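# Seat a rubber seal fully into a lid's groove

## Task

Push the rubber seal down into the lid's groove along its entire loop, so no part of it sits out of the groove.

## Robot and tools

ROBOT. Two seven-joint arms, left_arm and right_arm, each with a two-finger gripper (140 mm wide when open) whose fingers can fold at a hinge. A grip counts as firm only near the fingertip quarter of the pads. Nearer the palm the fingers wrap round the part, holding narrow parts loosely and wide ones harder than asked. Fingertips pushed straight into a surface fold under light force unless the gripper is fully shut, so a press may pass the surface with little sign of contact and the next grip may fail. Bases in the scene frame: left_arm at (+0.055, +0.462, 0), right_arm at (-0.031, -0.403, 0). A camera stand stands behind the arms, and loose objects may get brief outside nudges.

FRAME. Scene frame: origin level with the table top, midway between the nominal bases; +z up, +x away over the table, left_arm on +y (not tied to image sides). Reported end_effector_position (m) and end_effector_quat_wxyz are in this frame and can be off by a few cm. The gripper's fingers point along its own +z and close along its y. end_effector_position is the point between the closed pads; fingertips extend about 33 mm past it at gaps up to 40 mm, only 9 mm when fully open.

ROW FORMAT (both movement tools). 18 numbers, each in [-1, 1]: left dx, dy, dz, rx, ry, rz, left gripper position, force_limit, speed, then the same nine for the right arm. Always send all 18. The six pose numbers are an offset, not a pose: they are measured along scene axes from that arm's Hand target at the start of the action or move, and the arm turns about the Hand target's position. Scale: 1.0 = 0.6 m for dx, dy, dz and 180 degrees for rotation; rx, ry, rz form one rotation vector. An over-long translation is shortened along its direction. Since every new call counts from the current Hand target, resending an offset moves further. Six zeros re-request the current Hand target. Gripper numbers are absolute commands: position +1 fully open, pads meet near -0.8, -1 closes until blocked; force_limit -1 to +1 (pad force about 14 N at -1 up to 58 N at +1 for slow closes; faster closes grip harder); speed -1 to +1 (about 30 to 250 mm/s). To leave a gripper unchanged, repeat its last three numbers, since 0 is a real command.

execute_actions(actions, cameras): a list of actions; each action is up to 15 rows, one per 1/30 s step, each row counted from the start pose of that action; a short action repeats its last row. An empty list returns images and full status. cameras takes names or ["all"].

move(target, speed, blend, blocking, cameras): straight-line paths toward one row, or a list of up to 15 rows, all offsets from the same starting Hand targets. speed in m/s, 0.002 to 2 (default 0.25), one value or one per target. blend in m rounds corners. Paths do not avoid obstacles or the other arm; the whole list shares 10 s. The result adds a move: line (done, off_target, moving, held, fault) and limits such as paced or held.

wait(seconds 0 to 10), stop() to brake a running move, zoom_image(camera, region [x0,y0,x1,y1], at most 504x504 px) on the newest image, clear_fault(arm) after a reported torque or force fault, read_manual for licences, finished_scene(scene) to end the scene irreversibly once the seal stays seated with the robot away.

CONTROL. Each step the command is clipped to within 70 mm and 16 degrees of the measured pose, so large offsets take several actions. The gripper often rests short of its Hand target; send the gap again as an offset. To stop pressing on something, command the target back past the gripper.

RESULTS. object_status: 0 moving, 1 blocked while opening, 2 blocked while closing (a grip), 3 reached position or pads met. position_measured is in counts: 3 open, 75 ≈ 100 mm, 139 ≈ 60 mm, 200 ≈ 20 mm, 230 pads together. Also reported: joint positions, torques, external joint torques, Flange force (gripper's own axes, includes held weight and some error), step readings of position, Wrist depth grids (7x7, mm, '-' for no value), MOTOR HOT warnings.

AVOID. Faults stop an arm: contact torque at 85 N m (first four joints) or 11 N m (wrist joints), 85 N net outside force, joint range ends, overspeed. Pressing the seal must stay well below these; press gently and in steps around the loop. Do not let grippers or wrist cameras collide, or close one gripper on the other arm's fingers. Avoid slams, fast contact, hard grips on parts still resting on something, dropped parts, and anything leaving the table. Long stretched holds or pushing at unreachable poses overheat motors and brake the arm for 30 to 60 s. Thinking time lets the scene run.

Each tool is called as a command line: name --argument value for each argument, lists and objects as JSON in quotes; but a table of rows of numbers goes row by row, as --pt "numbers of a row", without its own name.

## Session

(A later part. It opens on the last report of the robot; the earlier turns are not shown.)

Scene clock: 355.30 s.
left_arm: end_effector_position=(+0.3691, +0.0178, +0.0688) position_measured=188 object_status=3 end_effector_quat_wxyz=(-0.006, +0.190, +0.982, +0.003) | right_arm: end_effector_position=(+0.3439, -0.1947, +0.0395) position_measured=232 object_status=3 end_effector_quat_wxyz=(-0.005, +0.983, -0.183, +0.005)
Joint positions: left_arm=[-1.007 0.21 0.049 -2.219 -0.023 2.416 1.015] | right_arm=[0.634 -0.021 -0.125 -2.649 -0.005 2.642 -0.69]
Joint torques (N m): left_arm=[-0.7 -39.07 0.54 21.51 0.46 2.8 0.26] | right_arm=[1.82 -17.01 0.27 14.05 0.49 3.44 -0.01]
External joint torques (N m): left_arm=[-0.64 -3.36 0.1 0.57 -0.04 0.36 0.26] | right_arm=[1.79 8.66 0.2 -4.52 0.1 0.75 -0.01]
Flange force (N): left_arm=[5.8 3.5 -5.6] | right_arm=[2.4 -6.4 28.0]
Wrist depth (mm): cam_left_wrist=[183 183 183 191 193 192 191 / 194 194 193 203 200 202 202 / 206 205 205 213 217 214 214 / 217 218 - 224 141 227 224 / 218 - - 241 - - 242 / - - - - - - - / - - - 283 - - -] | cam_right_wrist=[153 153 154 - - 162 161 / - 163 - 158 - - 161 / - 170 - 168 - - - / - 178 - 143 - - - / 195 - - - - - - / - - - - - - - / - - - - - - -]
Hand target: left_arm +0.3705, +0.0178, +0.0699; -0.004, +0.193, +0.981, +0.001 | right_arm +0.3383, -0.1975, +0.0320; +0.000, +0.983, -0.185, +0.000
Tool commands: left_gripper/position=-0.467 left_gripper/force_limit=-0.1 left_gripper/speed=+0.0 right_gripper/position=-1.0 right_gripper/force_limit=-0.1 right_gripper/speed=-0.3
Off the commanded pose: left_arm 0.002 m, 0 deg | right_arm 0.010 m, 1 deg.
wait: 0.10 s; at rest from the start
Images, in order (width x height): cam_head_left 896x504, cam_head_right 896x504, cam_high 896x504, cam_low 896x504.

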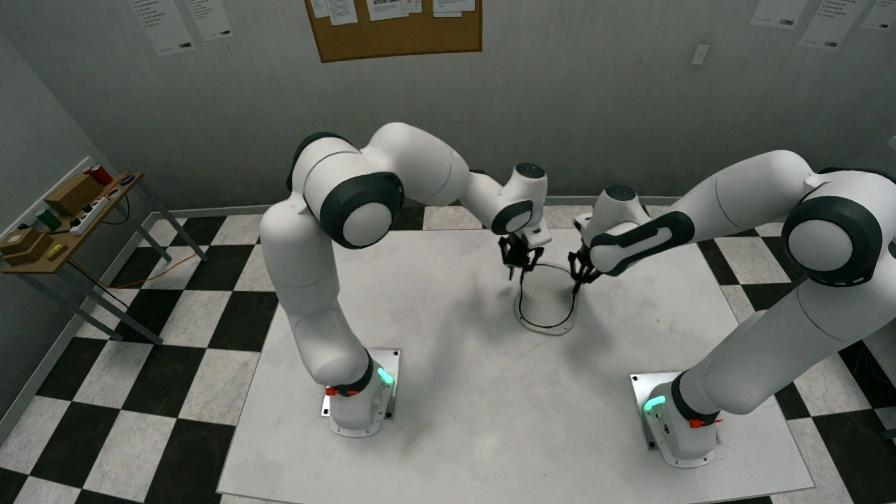

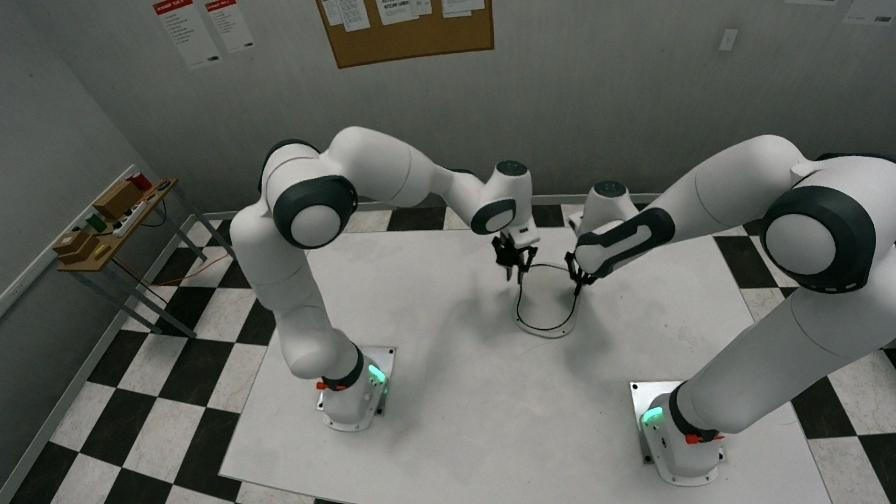

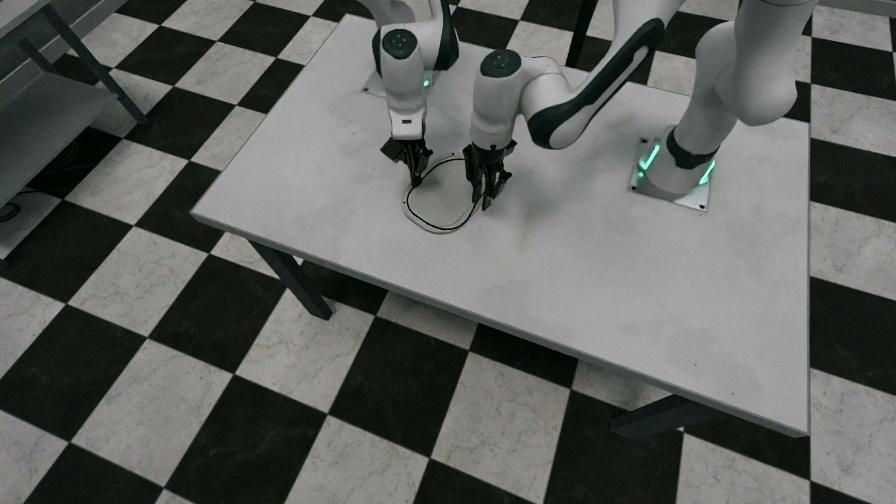

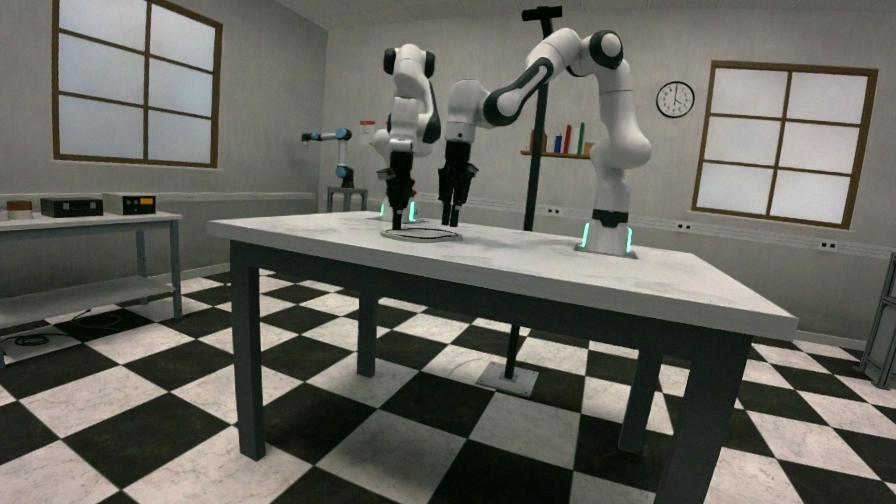

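move --pt "0.06 -0.04 0 0 0 -0.08 -1 -0.1 -0.3 0.0093 0.0047 0.0158 0 0 0 -1 -0.1 -0.3" --pt "0.12 -0.08 0 0 0 -0.16 -1 -0.1 -0.3 0.0093 0.0047 0.03 0 0 0 -1 -0.1 -0.3" --pt "0.1808 -0.1192 0 0 0 -0.2456 -1 -0.1 -0.3 -0.0373 0.0228 0.03 0 0 0 -0.467 -0.1 0" --speed '[0.08,0.08,0.08]' --blend '[0.005,0.005,0]' --cameras '["cam_left_wrist","cam_right_wrist","cam_high"]'

zoom_image --camera "cam_right_wrist" --region '[400, 120, 540, 260]'

zoom_image --camera "cam_high" --region '[380, 130, 520, 250]'

Scene clock: 371.93 s.
left_arm: end_effector_position=(+0.4786, -0.0547, +0.0706) position_measured=233 object_status=3 end_effector_quat_wxyz=(-0.002, +0.545, +0.839, +0.002) | right_arm: end_effector_position=(+0.3160, -0.1844, +0.0497) position_measured=188 object_status=0 end_effector_quat_wxyz=(+0.000, +0.983, -0.185, -0.002)
Joint positions: left_arm=[-0.757 0.532 -0.153 -1.716 0.101 2.236 1.776] | right_arm=[0.648 -0.089 -0.086 -2.689 -0.01 2.598 -0.631]
Joint torques (N m): left_arm=[-0.67 -49.1 -2.26 24.15 0.68 2.27 0.21] | right_arm=[0.96 -23.71 -0.1 18.47 -0.14 2.88 0.23]
External joint torques (N m): left_arm=[-0.66 -2.2 -0.19 1.33 0.02 -0.14 0.21] | right_arm=[0.99 -0.02 -0.18 -0.49 -0.55 0.22 0.23]
Flange force (N): left_arm=[-0.6 -0.3 -4.0] | right_arm=[-2.2 0.8 0.6]
Wrist depth (mm): cam_left_wrist=[183 184 186 196 195 201 199 / 193 194 197 206 208 207 210 / 208 205 206 215 221 222 226 / 213 213 219 119 233 240 1219 / 247 - - - 92 1274 1249 / 261 - - - - - 1243 / - - - - - - -] | cam_right_wrist=[- - - 163 - - 170 / 172 - - 169 - - - / - 180 - 179 - - - / - - - 173 111 199 - / - - - - 94 82 - / - - - - - - - / - - - - - - -]
Hand target: left_arm +0.4790, -0.0538, +0.0699; -0.004, +0.548, +0.837, +0.003 | right_arm +0.3160, -0.1838, +0.0500; +0.000, +0.983, -0.185, +0.000
Off the commanded pose: left_arm 0.001 m, 1 deg | right_arm 0.001 m, 0 deg.
move: done
Images, in order (width x height): cam_high 896x504, cam_left_wrist 896x504, cam_right_wrist 896x504.

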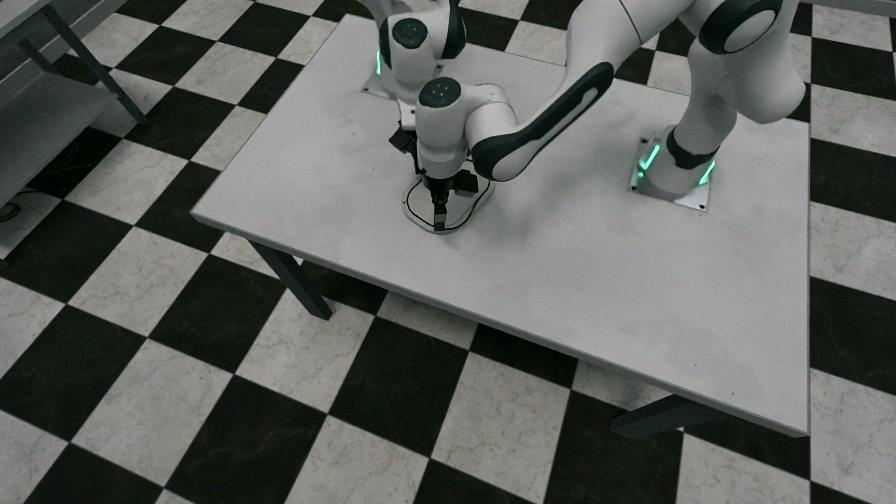

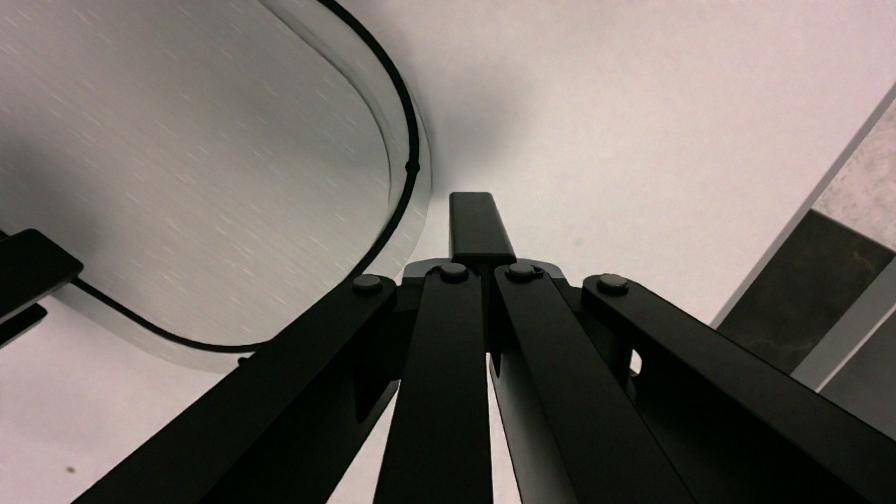

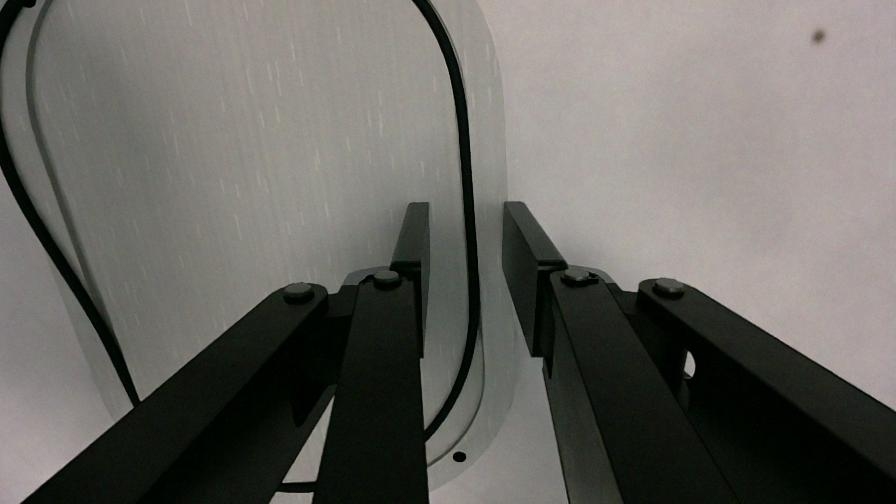

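Scaled by 3.600 from the camera's 896x504 image, which has a finer 1280x720 frame.

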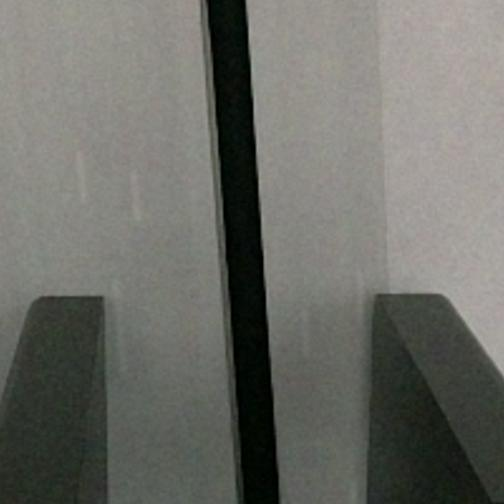

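Scaled by 3.600 from the camera's 896x504 image, which has a finer 1280x720 frame.

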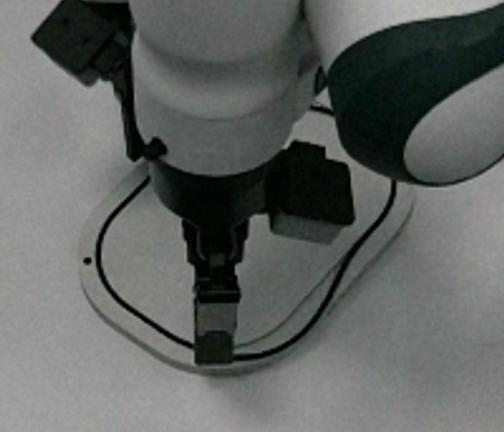

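move --pt "0 0 -0.0607 0 0 0 -1 -0.1 -0.3 -0.001 -0.0025 0 0 0 0 -0.467 -0.1 0" --pt "0 0 -0.0607 0 0 0 -1 -0.1 -0.3 -0.001 -0.0025 -0.0167 0 0 0 -1 -0.1 -1" --pt "-0.029 -0.0127 -0.0607 0 0 0 -1 -0.1 -0.3 -0.0134 0.0023 -0.0167 0 0 0 -1 -0.1 -1" --speed '[0.06,0.05,0.04]' --cameras '["cam_left_wrist","cam_right_wrist"]'

zoom_image --camera "cam_right_wrist" --region '[400, 120, 540, 260]'

Scene clock: 379.30 s.
left_arm: end_effector_position=(+0.4617, -0.0604, +0.0329) position_measured=233 object_status=3 end_effector_quat_wxyz=(-0.005, +0.551, +0.834, +0.003) | right_arm: end_effector_position=(+0.3093, -0.1833, +0.0402) position_measured=231 object_status=3 end_effector_quat_wxyz=(+0.000, +0.983, -0.183, +0.000)
Joint positions: left_arm=[-0.785 0.579 -0.148 -1.747 0.112 2.305 1.758] | right_arm=[0.652 -0.076 -0.078 -2.71 -0.011 2.635 -0.62]
Joint velocities: left_arm=[0 -0.001 0 0.001 0 0 -0.004] | right_arm=[-0.001 0 0.001 -0.001 -0.001 0.001 0.005]
Joint torques (N m): left_arm=[-1.55 -50.7 -2.2 22.48 0.52 2.82 -0.12] | right_arm=[1.35 -23.31 0.1 17.54 0.31 2.7 0.16]
External joint torques (N m): left_arm=[-1.61 -3.36 -0.1 0.43 -0.09 0.43 -0.12] | right_arm=[1.34 0.34 0.01 -0.88 -0.07 0.05 0.16]
Flange force (N): left_arm=[6.7 -4.0 -4.5] | right_arm=[-2.6 0.4 1.4]
Wrist depth (mm): cam_left_wrist=[- 150 152 161 162 164 164 / 158 158 160 168 172 173 173 / 165 168 169 171 183 181 184 / 180 179 178 119 191 196 196 / 191 188 - - 92 206 1196 / 215 - - - - - 1180 / - - - - - - -] | cam_right_wrist=[154 - - 155 - - 162 / - - - 163 - - - / - 171 - 167 - - - / - 175 - 142 - - - / - - - - - - - / - - - - - - - / - - - - - - -]
Hand target: left_arm +0.4616, -0.0614, +0.0335; -0.004, +0.548, +0.837, +0.003 | right_arm +0.3079, -0.1825, +0.0400; +0.000, +0.983, -0.185, +0.000
Off the commanded pose: left_arm 0.001 m, 0 deg | right_arm 0.002 m, 0 deg.
move: done
Images, in order (width x height): cam_left_wrist 896x504, cam_right_wrist 896x504.

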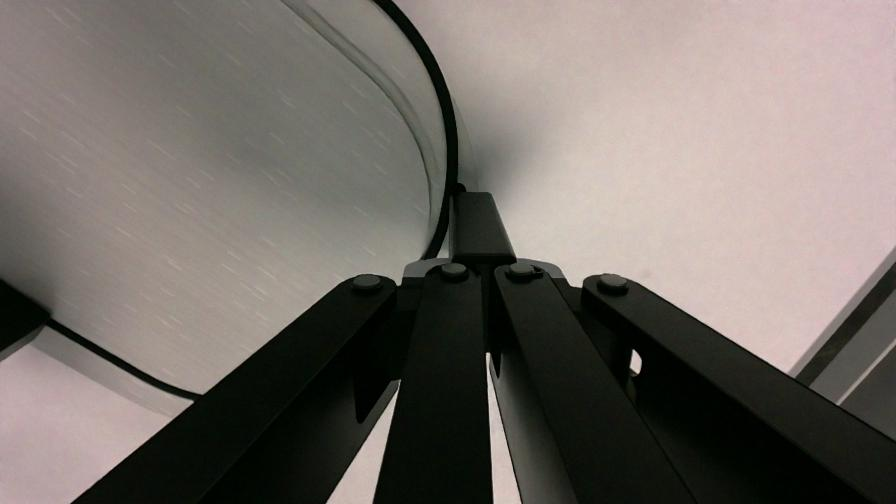

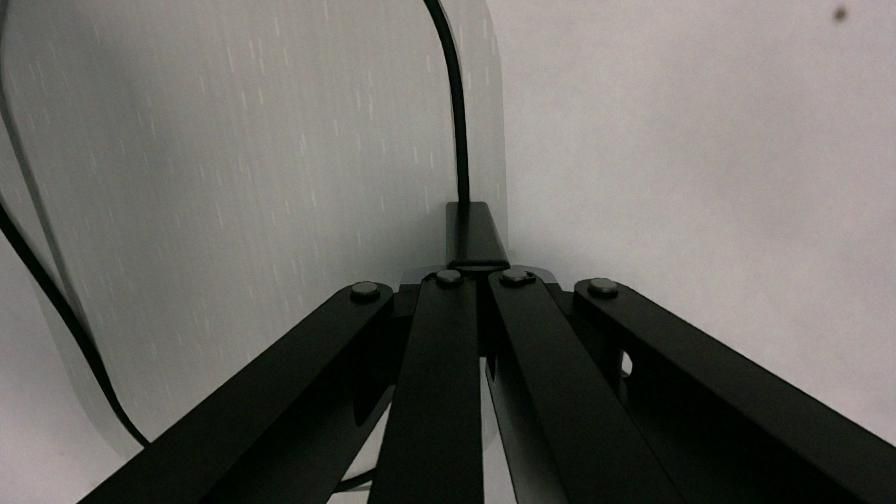

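Scaled by 3.600 from the camera's 896x504 image, which has a finer 1280x720 frame.

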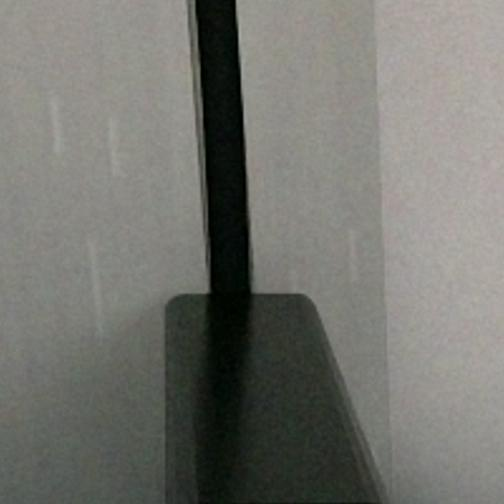

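move --pt "-0.0107 -0.0047 0 0 0 0 -1 -0.1 -0.3 0 0 0.0167 0 0 0 -1 -0.1 -1" --pt "-0.0107 -0.0047 0 0 0 0 -1 -0.1 -0.3 -0.0699 0.0272 0.0167 0 0 0 -0.467 -0.1 0" --speed '[0.04,0.06]' --cameras '["cam_left_wrist","cam_right_wrist"]'

zoom_image --camera "cam_right_wrist" --region '[400, 120, 540, 260]'

zoom_image --camera "cam_left_wrist" --region '[360, 60, 560, 260]'

Scene clock: 384.67 s.
left_arm: end_effector_position=(+0.4554, -0.0633, +0.0330) position_measured=233 object_status=3 end_effector_quat_wxyz=(-0.005, +0.550, +0.835, +0.003) | right_arm: end_effector_position=(+0.2662, -0.1669, +0.0497) position_measured=188 object_status=0 end_effector_quat_wxyz=(+0.001, +0.983, -0.181, +0.000)
Joint positions: left_arm=[-0.795 0.574 -0.148 -1.755 0.112 2.308 1.746] | right_arm=[0.683 -0.171 -0.009 -2.784 -0.005 2.611 -0.53]
Joint torques (N m): left_arm=[-1.04 -50.35 -2.42 22.58 0.56 2.76 -0.19] | right_arm=[0.97 -20.63 -0.7 18.33 0.48 2.87 0.26]
External joint torques (N m): left_arm=[-1.14 -3.21 -0.36 0.58 -0.05 0.37 -0.19] | right_arm=[0.94 -0.12 -0.6 -0.4 0.08 0.23 0.26]
Flange force (N): left_arm=[5.9 -3.3 -4.5] | right_arm=[-1.6 0.9 0.6]
Wrist depth (mm): cam_left_wrist=[- 150 152 160 163 163 164 / 158 159 159 164 172 173 173 / 165 169 168 169 183 184 184 / 180 179 178 119 192 195 196 / 193 188 - - 92 - 212 / 216 - - - - - 1153 / - - - - - - -] | cam_right_wrist=[- - 160 159 172 - - / - - - 170 - - - / - - - 176 - - - / 190 - - 174 112 - - / - - - - 94 82 - / - - - - - - - / - - - - - - -]
Hand target: left_arm +0.4552, -0.0642, +0.0335; -0.004, +0.548, +0.837, +0.003 | right_arm +0.2660, -0.1661, +0.0500; +0.000, +0.983, -0.185, +0.000
Off the commanded pose: left_arm 0.001 m, 0 deg | right_arm 0.001 m, 1 deg.
move: done
Images, in order (width x height): cam_left_wrist 896x504, cam_right_wrist 896x504.

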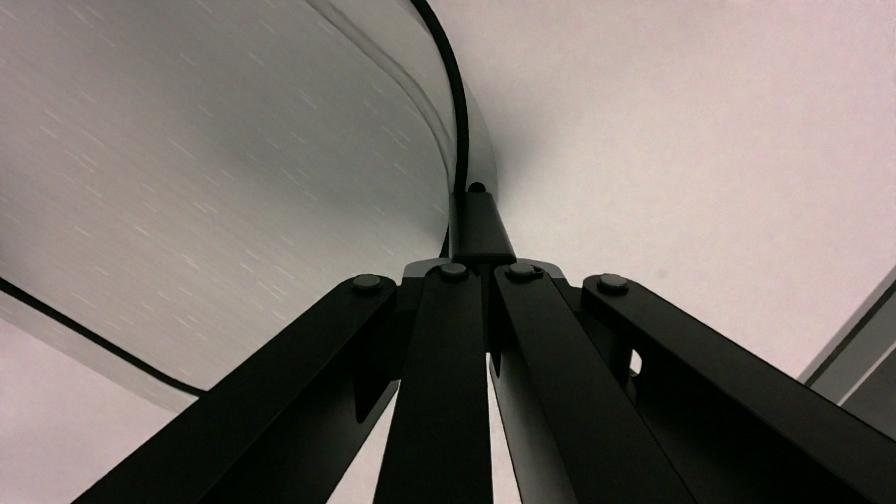

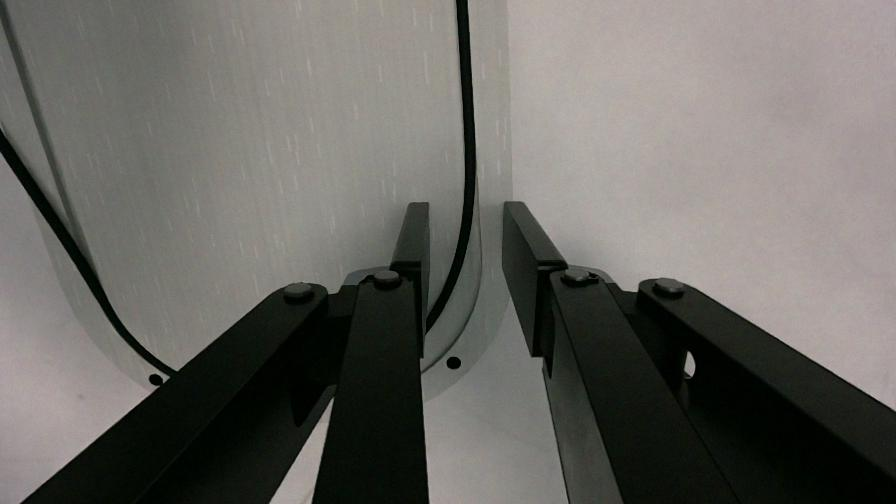

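Scaled by 3.600 from the camera's 896x504 image, which has a finer 1280x720 frame.

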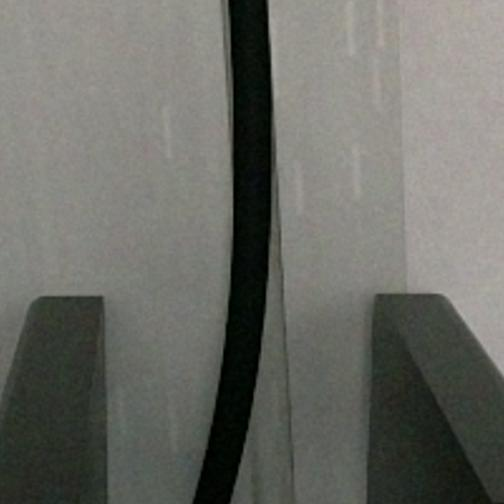

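Scaled by 2.520 from the camera's 896x504 image, which has a finer 1280x720 frame.

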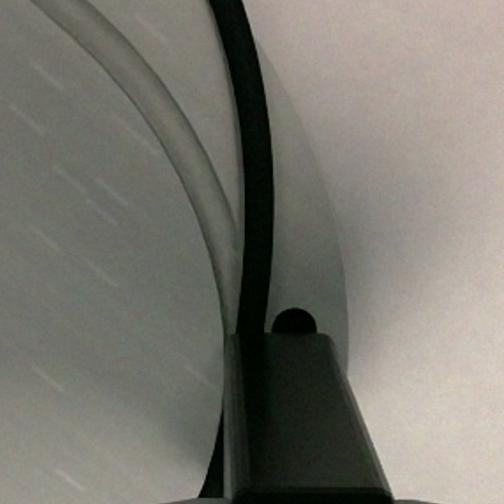

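move --pt "0 0 0 0 0 0 -1 -0.1 -0.3 0 0 -0.0175 0 0 0 -0.467 -0.1 0" --pt "0 0 0 0 0 0 -1 -0.1 -0.3 0 0 -0.0177 0 0 0 -1 -0.1 -1" --pt "0 0 0 0 0 0 -1 -0.1 -0.3 -0.0173 0.0013 -0.0177 0 0 0 -1 -0.1 -1" --speed '[0.05,0.05,0.03]' --cameras '["cam_left_wrist","cam_right_wrist"]'

zoom_image --camera "cam_right_wrist" --region '[400, 120, 540, 260]'

Scene clock: 392.47 s.
left_arm: end_effector_position=(+0.4554, -0.0633, +0.0330) position_measured=233 object_status=3 end_effector_quat_wxyz=(-0.005, +0.550, +0.835, +0.003) | right_arm: end_effector_position=(+0.2577, -0.1662, +0.0397) position_measured=226 object_status=2 end_effector_quat_wxyz=(+0.000, +0.983, -0.181, +0.001)
Joint positions: left_arm=[-0.795 0.574 -0.148 -1.755 0.112 2.309 1.746] | right_arm=[0.69 -0.159 0.001 -2.81 -0.003 2.653 -0.515]
Joint velocities: left_arm=[within noise] | right_arm=[0.001 -0.001 0 0 0 0 0.006]
Joint torques (N m): left_arm=[-1.09 -50.39 -2.36 22.62 0.58 2.73 -0.17] | right_arm=[1.77 -20.23 0.08 17.09 0.78 2.54 0.19]
External joint torques (N m): left_arm=[-1.07 -3.29 -0.21 0.62 -0.03 0.34 -0.17] | right_arm=[1.79 0.13 0.25 -1.07 0.41 -0.11 0.19]
Flange force (N): left_arm=[5.9 -3.1 -4.7] | right_arm=[-4.3 0.9 0.3]
Wrist depth (mm): cam_left_wrist=[- 150 152 160 162 165 164 / 158 158 159 164 172 173 173 / 166 167 169 170 182 184 184 / - 179 177 110 - 195 196 / 190 189 - - 92 206 213 / 215 - - - - - 1174 / - - - - - - -] | cam_right_wrist=[- 153 - 153 - - - / - 163 159 159 - - - / - 167 - 167 - - - / - 177 - 140 184 - - / - 188 - - - - - / - - - - - - - / - - - - - - -]
Hand target: left_arm +0.4552, -0.0642, +0.0335; -0.004, +0.548, +0.837, +0.003 | right_arm +0.2556, -0.1654, +0.0394; +0.000, +0.983, -0.185, +0.000
Off the commanded pose: left_arm 0.001 m, 0 deg | right_arm 0.002 m, 0 deg.
move: done
Images, in order (width x height): cam_left_wrist 896x504, cam_right_wrist 896x504.

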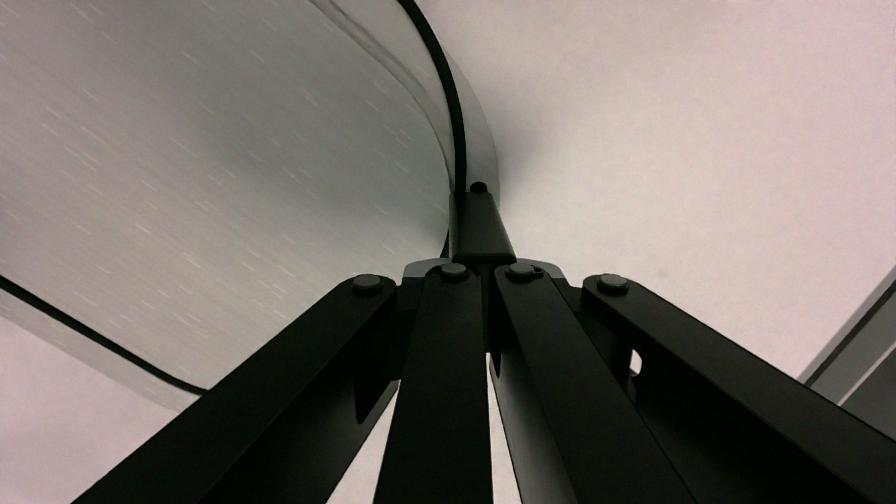

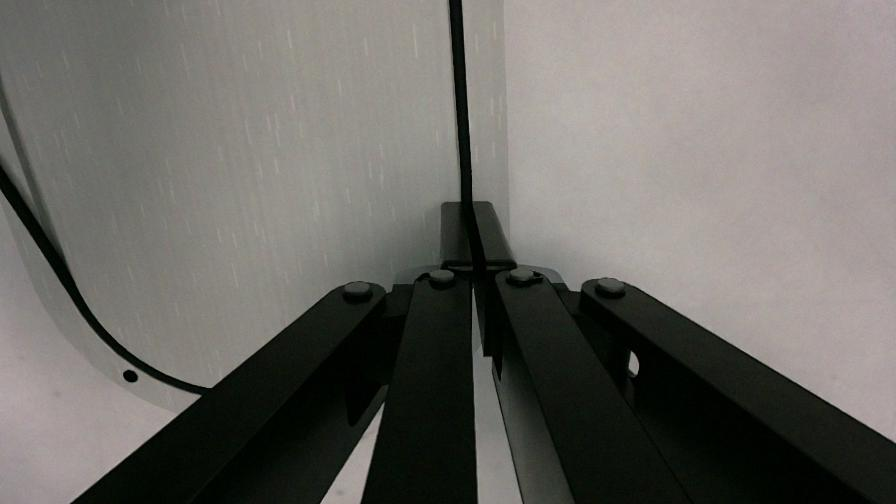

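Scaled by 3.600 from the camera's 896x504 image, which has a finer 1280x720 frame.

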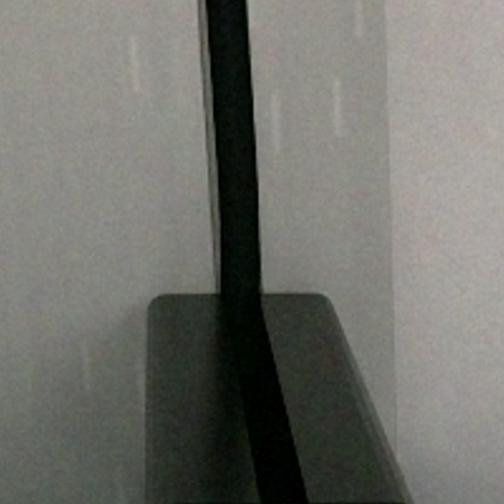

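move --pt "-0.004 -0.0018 0 0 0 0 -1 -0.1 -0.3 -0.0187 0.0068 0 0 0 0 -1 -0.1 -1" --speed '[0.03]' --cameras '["cam_left_wrist","cam_right_wrist"]'

zoom_image --camera "cam_right_wrist" --region '[400, 120, 540, 260]'

zoom_image --camera "cam_left_wrist" --region '[360, 60, 560, 260]'

Scene clock: 394.77 s.
left_arm: end_effector_position=(+0.4527, -0.0640, +0.0321) position_measured=233 object_status=3 end_effector_quat_wxyz=(-0.006, +0.550, +0.835, +0.004) | right_arm: end_effector_position=(+0.2465, -0.1620, +0.0398) position_measured=226 object_status=2 end_effector_quat_wxyz=(+0.000, +0.983, -0.181, +0.001)
Joint positions: left_arm=[-0.798 0.573 -0.148 -1.757 0.112 2.309 1.742] | right_arm=[0.702 -0.176 0.019 -2.829 0.004 2.655 -0.492]
Joint velocities: left_arm=[within noise] | right_arm=[-0.001 -0.001 -0.001 0 0.001 0 0.005]
Joint torques (N m): left_arm=[-1.13 -51.04 -2.35 22.65 0.57 2.77 -0.16] | right_arm=[1.73 -19.57 0.14 17.08 0.83 2.56 0.27]
External joint torques (N m): left_arm=[-1.1 -3.67 -0.17 0.49 -0.04 0.35 -0.16] | right_arm=[1.71 0.15 0.34 -0.97 0.46 -0.08 0.27]
Flange force (N): left_arm=[7.5 -3.5 -5.3] | right_arm=[-4.4 0.7 0.4]
Wrist depth (mm): cam_left_wrist=[- 147 148 160 162 165 164 / - - 159 159 171 169 173 / 166 169 168 167 181 182 183 / 179 178 178 119 191 194 195 / 189 188 - - 92 206 211 / 215 - - - - - - / - - - - - - -] | cam_right_wrist=[- - - 151 - 161 - / - - - 160 169 - - / - - - 165 - - - / - 182 - 115 - - - / - 187 - - - - - / - - - - - - - / - - - - - - -]
Hand target: left_arm +0.4528, -0.0653, +0.0335; -0.004, +0.548, +0.837, +0.003 | right_arm +0.2444, -0.1613, +0.0394; +0.000, +0.983, -0.185, +0.000
Off the commanded pose: left_arm 0.002 m, 0 deg | right_arm 0.002 m, 0 deg.
move: done
Images, in order (width x height): cam_left_wrist 896x504, cam_right_wrist 896x504.

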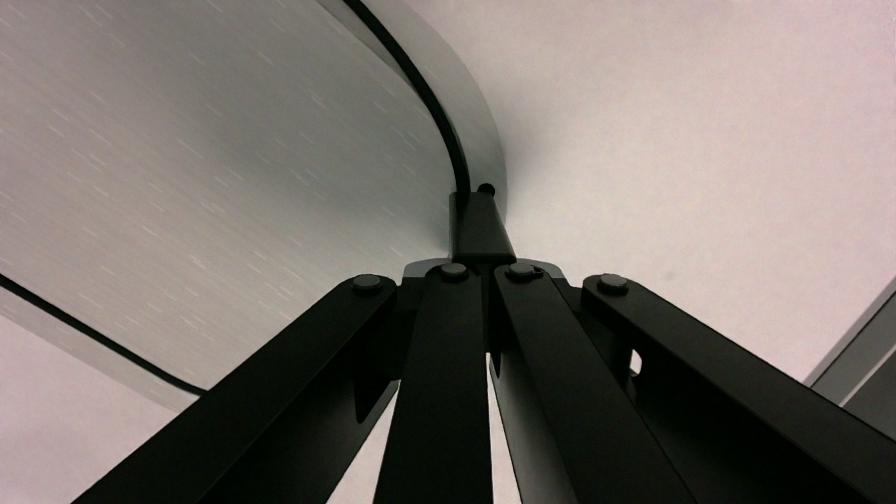

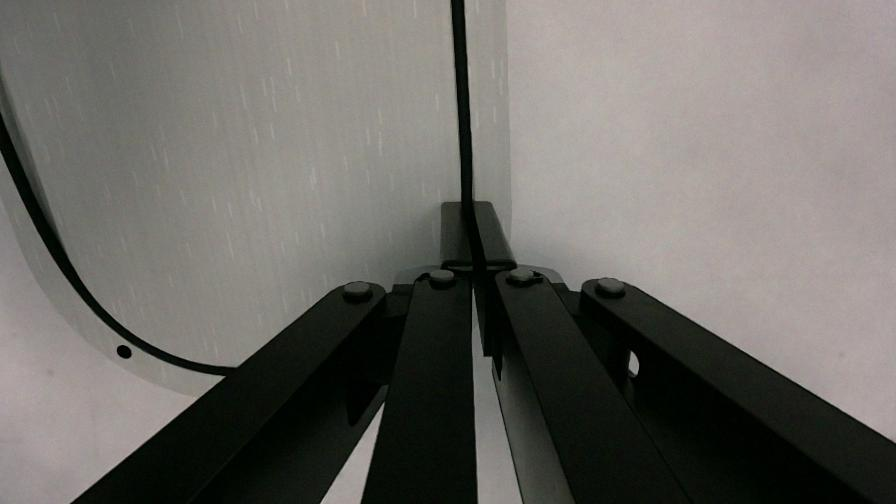

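Scaled by 3.600 from the camera's 896x504 image, which has a finer 1280x720 frame.

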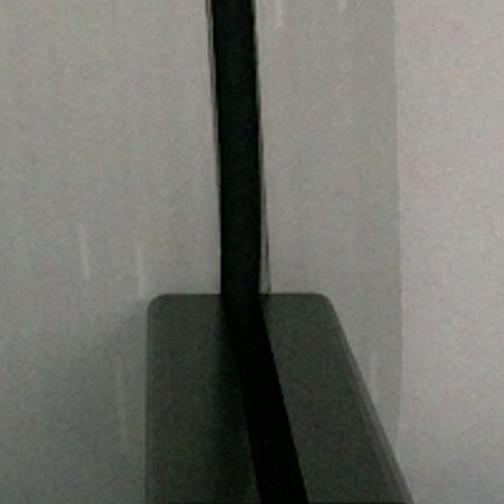

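Scaled by 2.520 from the camera's 896x504 image, which has a finer 1280x720 frame.

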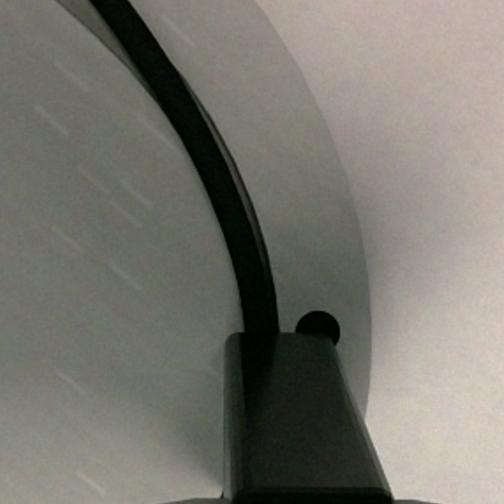

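move --pt "-0.0018 0.0015 0.0142 0 0 0 -1 -0.1 -0.3 0 0 0 0 0 0 -1 -0.1 -1" --pt "-0.0098 0.0122 -0.02 0 0 0 -1 -0.1 -0.3 0 0 0 0 0 0 -1 -0.1 -1" --speed '[0.04,0.04]' --cameras '["cam_left_wrist","cam_right_wrist"]'

zoom_image --camera "cam_left_wrist" --region '[360, 60, 560, 260]'

Scene clock: 399.10 s.
left_arm: end_effector_position=(+0.4497, -0.0609, +0.0301) position_measured=233 object_status=3 end_effector_quat_wxyz=(+0.001, +0.550, +0.835, +0.001) | right_arm: end_effector_position=(+0.2462, -0.1618, +0.0397) position_measured=226 object_status=2 end_effector_quat_wxyz=(+0.000, +0.983, -0.182, +0.001)
Joint positions: left_arm=[-0.798 0.556 -0.146 -1.797 0.112 2.345 1.74] | right_arm=[0.703 -0.176 0.019 -2.829 0.004 2.655 -0.489]
Joint velocities: left_arm=[0 0 0.001 0.001 0 0.003 -0.002] | right_arm=[within noise]
Joint torques (N m): left_arm=[-1.2 -43.18 -1.56 20.05 0.57 3.16 -0.16] | right_arm=[1.52 -19.56 -0.32 17.23 0.69 2.57 0.21]
External joint torques (N m): left_arm=[-1.36 3.33 0.38 -1.77 -0.03 0.74 -0.16] | right_arm=[1.49 0.21 -0.12 -0.88 0.32 -0.08 0.21]
Flange force (N): left_arm=[-0.4 -1.9 7.5] | right_arm=[-3.1 0.8 0.6]
Wrist depth (mm): cam_left_wrist=[146 147 149 159 160 160 161 / 154 155 154 159 169 170 170 / 162 165 167 166 178 180 182 / - 176 174 119 - 193 193 / 186 186 - - 92 204 212 / - - - - - - - / - - - - - - -] | cam_right_wrist=[153 - 152 152 - - - / - - - 159 - - - / - 166 - 166 - - - / - - 177 116 - - - / - - - - - - - / - - - - - - - / - - - - - - -]
Hand target: left_arm +0.4469, -0.0580, +0.0215; -0.004, +0.548, +0.837, +0.003 | right_arm +0.2444, -0.1613, +0.0394; +0.000, +0.983, -0.185, +0.000
Off the commanded pose: left_arm 0.010 m, 1 deg | right_arm 0.002 m, 0 deg.
move: off_target (left_arm)
Images, in order (width x height): cam_left_wrist 896x504, cam_right_wrist 896x504.

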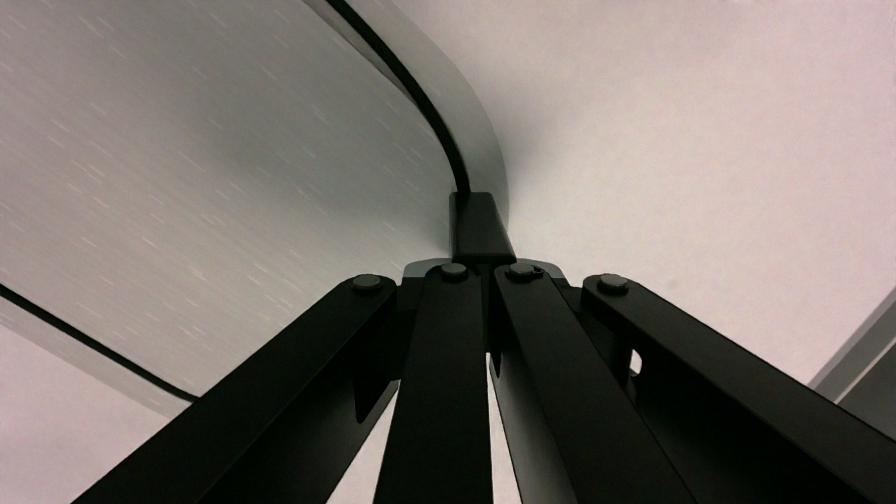

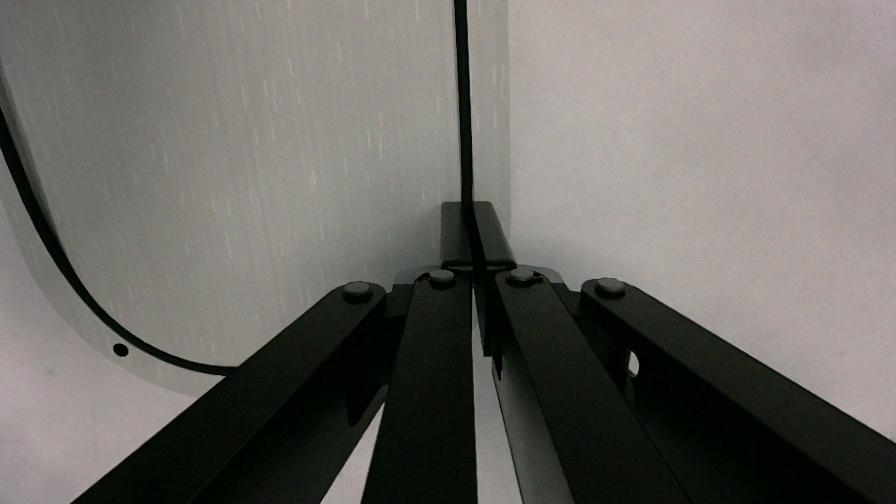

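Scaled by 2.520 from the camera's 896x504 image, which has a finer 1280x720 frame.

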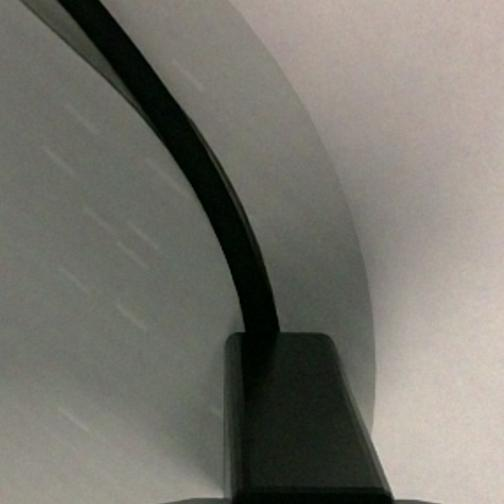

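move --pt "0.0047 -0.0048 0.0375 0 0 0 -1 -0.1 -0.3 0 0 0.001 0 0 0 -0.467 -0.1 0" --pt "-0.0087 0.0185 0.0375 0 0 0.0722 -0.467 -0.1 0 0 0 0.0177 0 0 0 -0.467 -0.1 0" --speed '[0.05,0.05]' --cameras '["cam_left_wrist","cam_right_wrist","cam_high"]'

zoom_image --camera "cam_left_wrist" --region '[360, 60, 560, 260]'

zoom_image --camera "cam_right_wrist" --region '[400, 120, 540, 260]'

zoom_image --camera "cam_high" --region '[380, 130, 520, 250]'

Scene clock: 405.53 s.
left_arm: end_effector_position=(+0.4416, -0.0456, +0.0426) position_measured=188 object_status=0 end_effector_quat_wxyz=(-0.006, +0.453, +0.891, +0.004) | right_arm: end_effector_position=(+0.2450, -0.1624, +0.0493) position_measured=188 object_status=3 end_effector_quat_wxyz=(+0.000, +0.983, -0.182, +0.001)
Joint positions: left_arm=[-0.845 0.495 -0.088 -1.852 0.062 2.331 1.551] | right_arm=[0.704 -0.21 0.019 -2.828 0.005 2.619 -0.489]
Joint torques (N m): left_arm=[-0.69 -48.91 -1.09 22.41 0.48 2.76 -0.27] | right_arm=[1.44 -19.23 -0.74 19.41 0.73 2.39 0.17]
External joint torques (N m): left_arm=[-0.67 -3.8 -0.13 0.59 -0.1 0.37 -0.27] | right_arm=[1.47 -0.22 -0.43 0.82 0.33 -0.24 0.17]
Flange force (N): left_arm=[8.0 -1.4 -5.6] | right_arm=[-0.8 -2.5 -2.0]
Wrist depth (mm): cam_left_wrist=[159 159 161 168 171 171 170 / - 168 169 171 180 181 182 / - 176 178 179 191 192 192 / 191 189 - 185 199 201 203 / 199 - - - - - 218 / - - - 233 - - - / - - - 252 - - -] | cam_right_wrist=[- 161 161 158 - - - / - - - 168 - - - / - - - - - - - / - 187 187 180 116 - - / - - - - 94 82 - / - - - - - - - / - - - - - - -]
Hand target: left_arm +0.4417, -0.0469, +0.0440; -0.004, +0.450, +0.893, +0.003 | right_arm +0.2444, -0.1613, +0.0500; +0.000, +0.983, -0.185, +0.000
Off the commanded pose: left_arm 0.002 m, 1 deg | right_arm 0.002 m, 0 deg.
move: done
Images, in order (width x height): cam_high 896x504, cam_left_wrist 896x504, cam_right_wrist 896x504.

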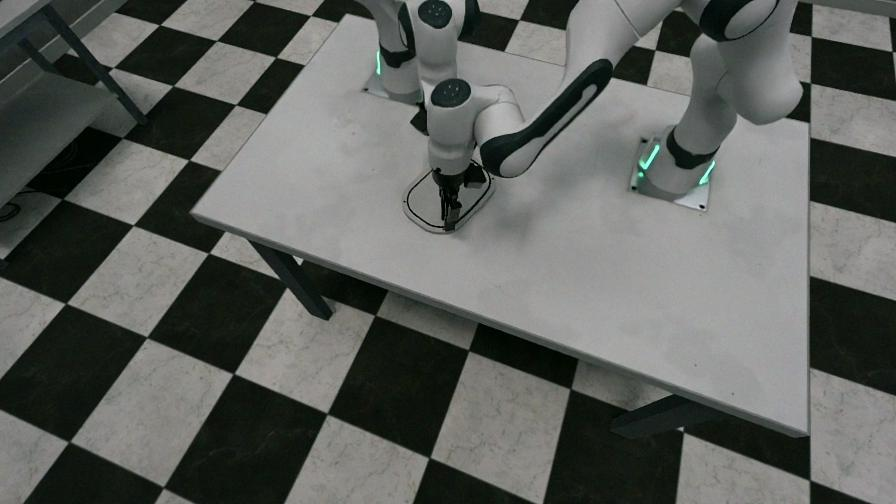

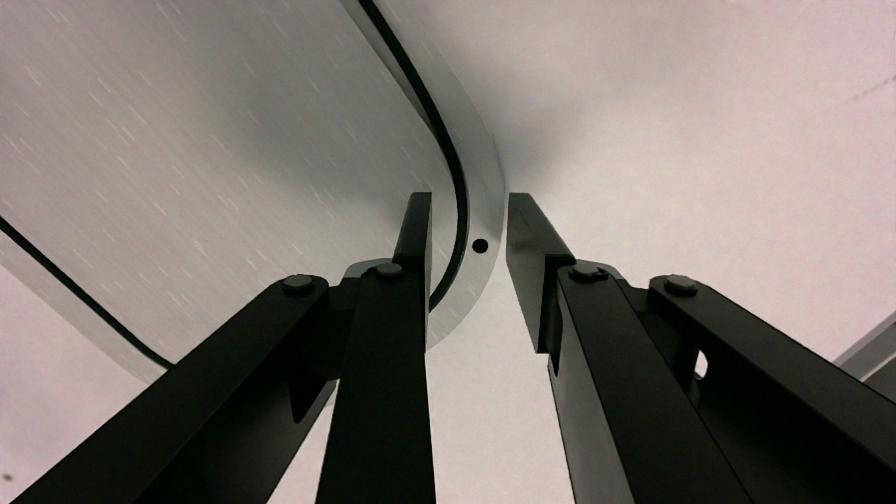

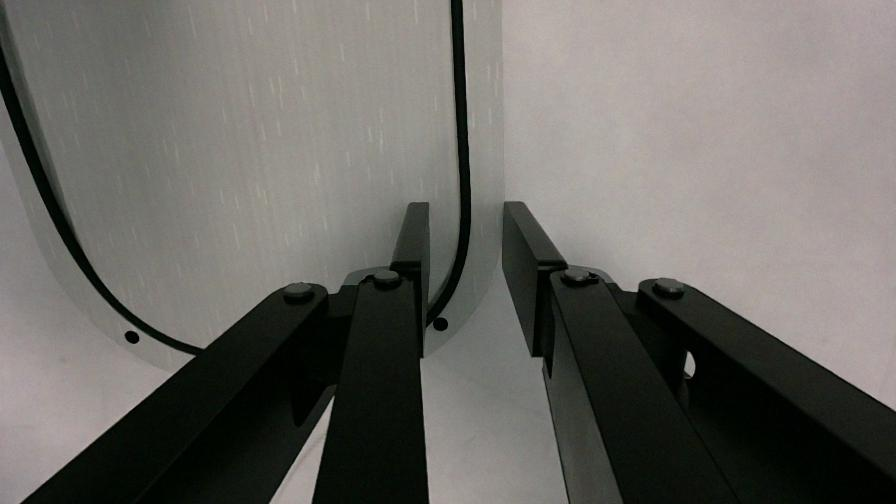

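Scaled by 2.520 from the camera's 896x504 image, which has a finer 1280x720 frame.

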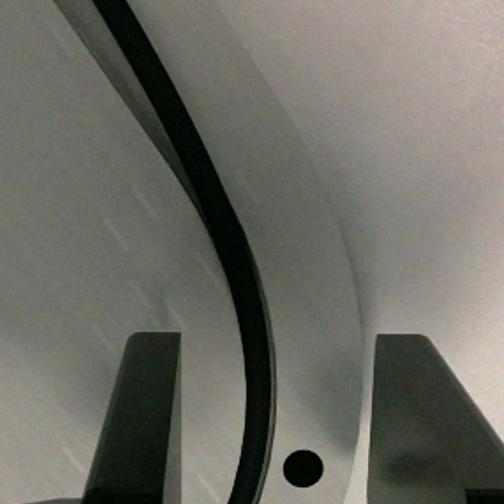

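Scaled by 3.600 from the camera's 896x504 image, which has a finer 1280x720 frame.

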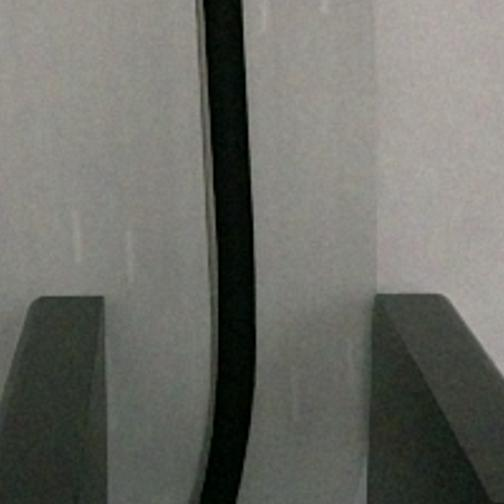

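Scaled by 3.600 from the camera's 896x504 image, which has a finer 1280x720 frame.

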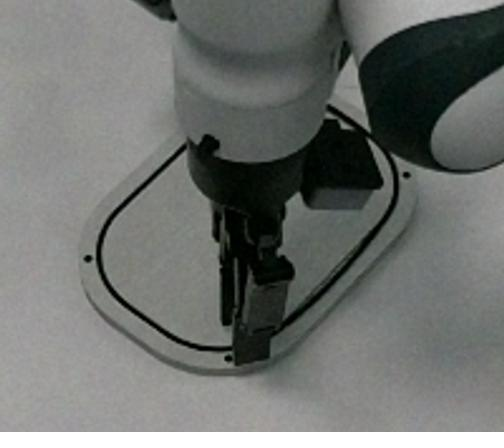

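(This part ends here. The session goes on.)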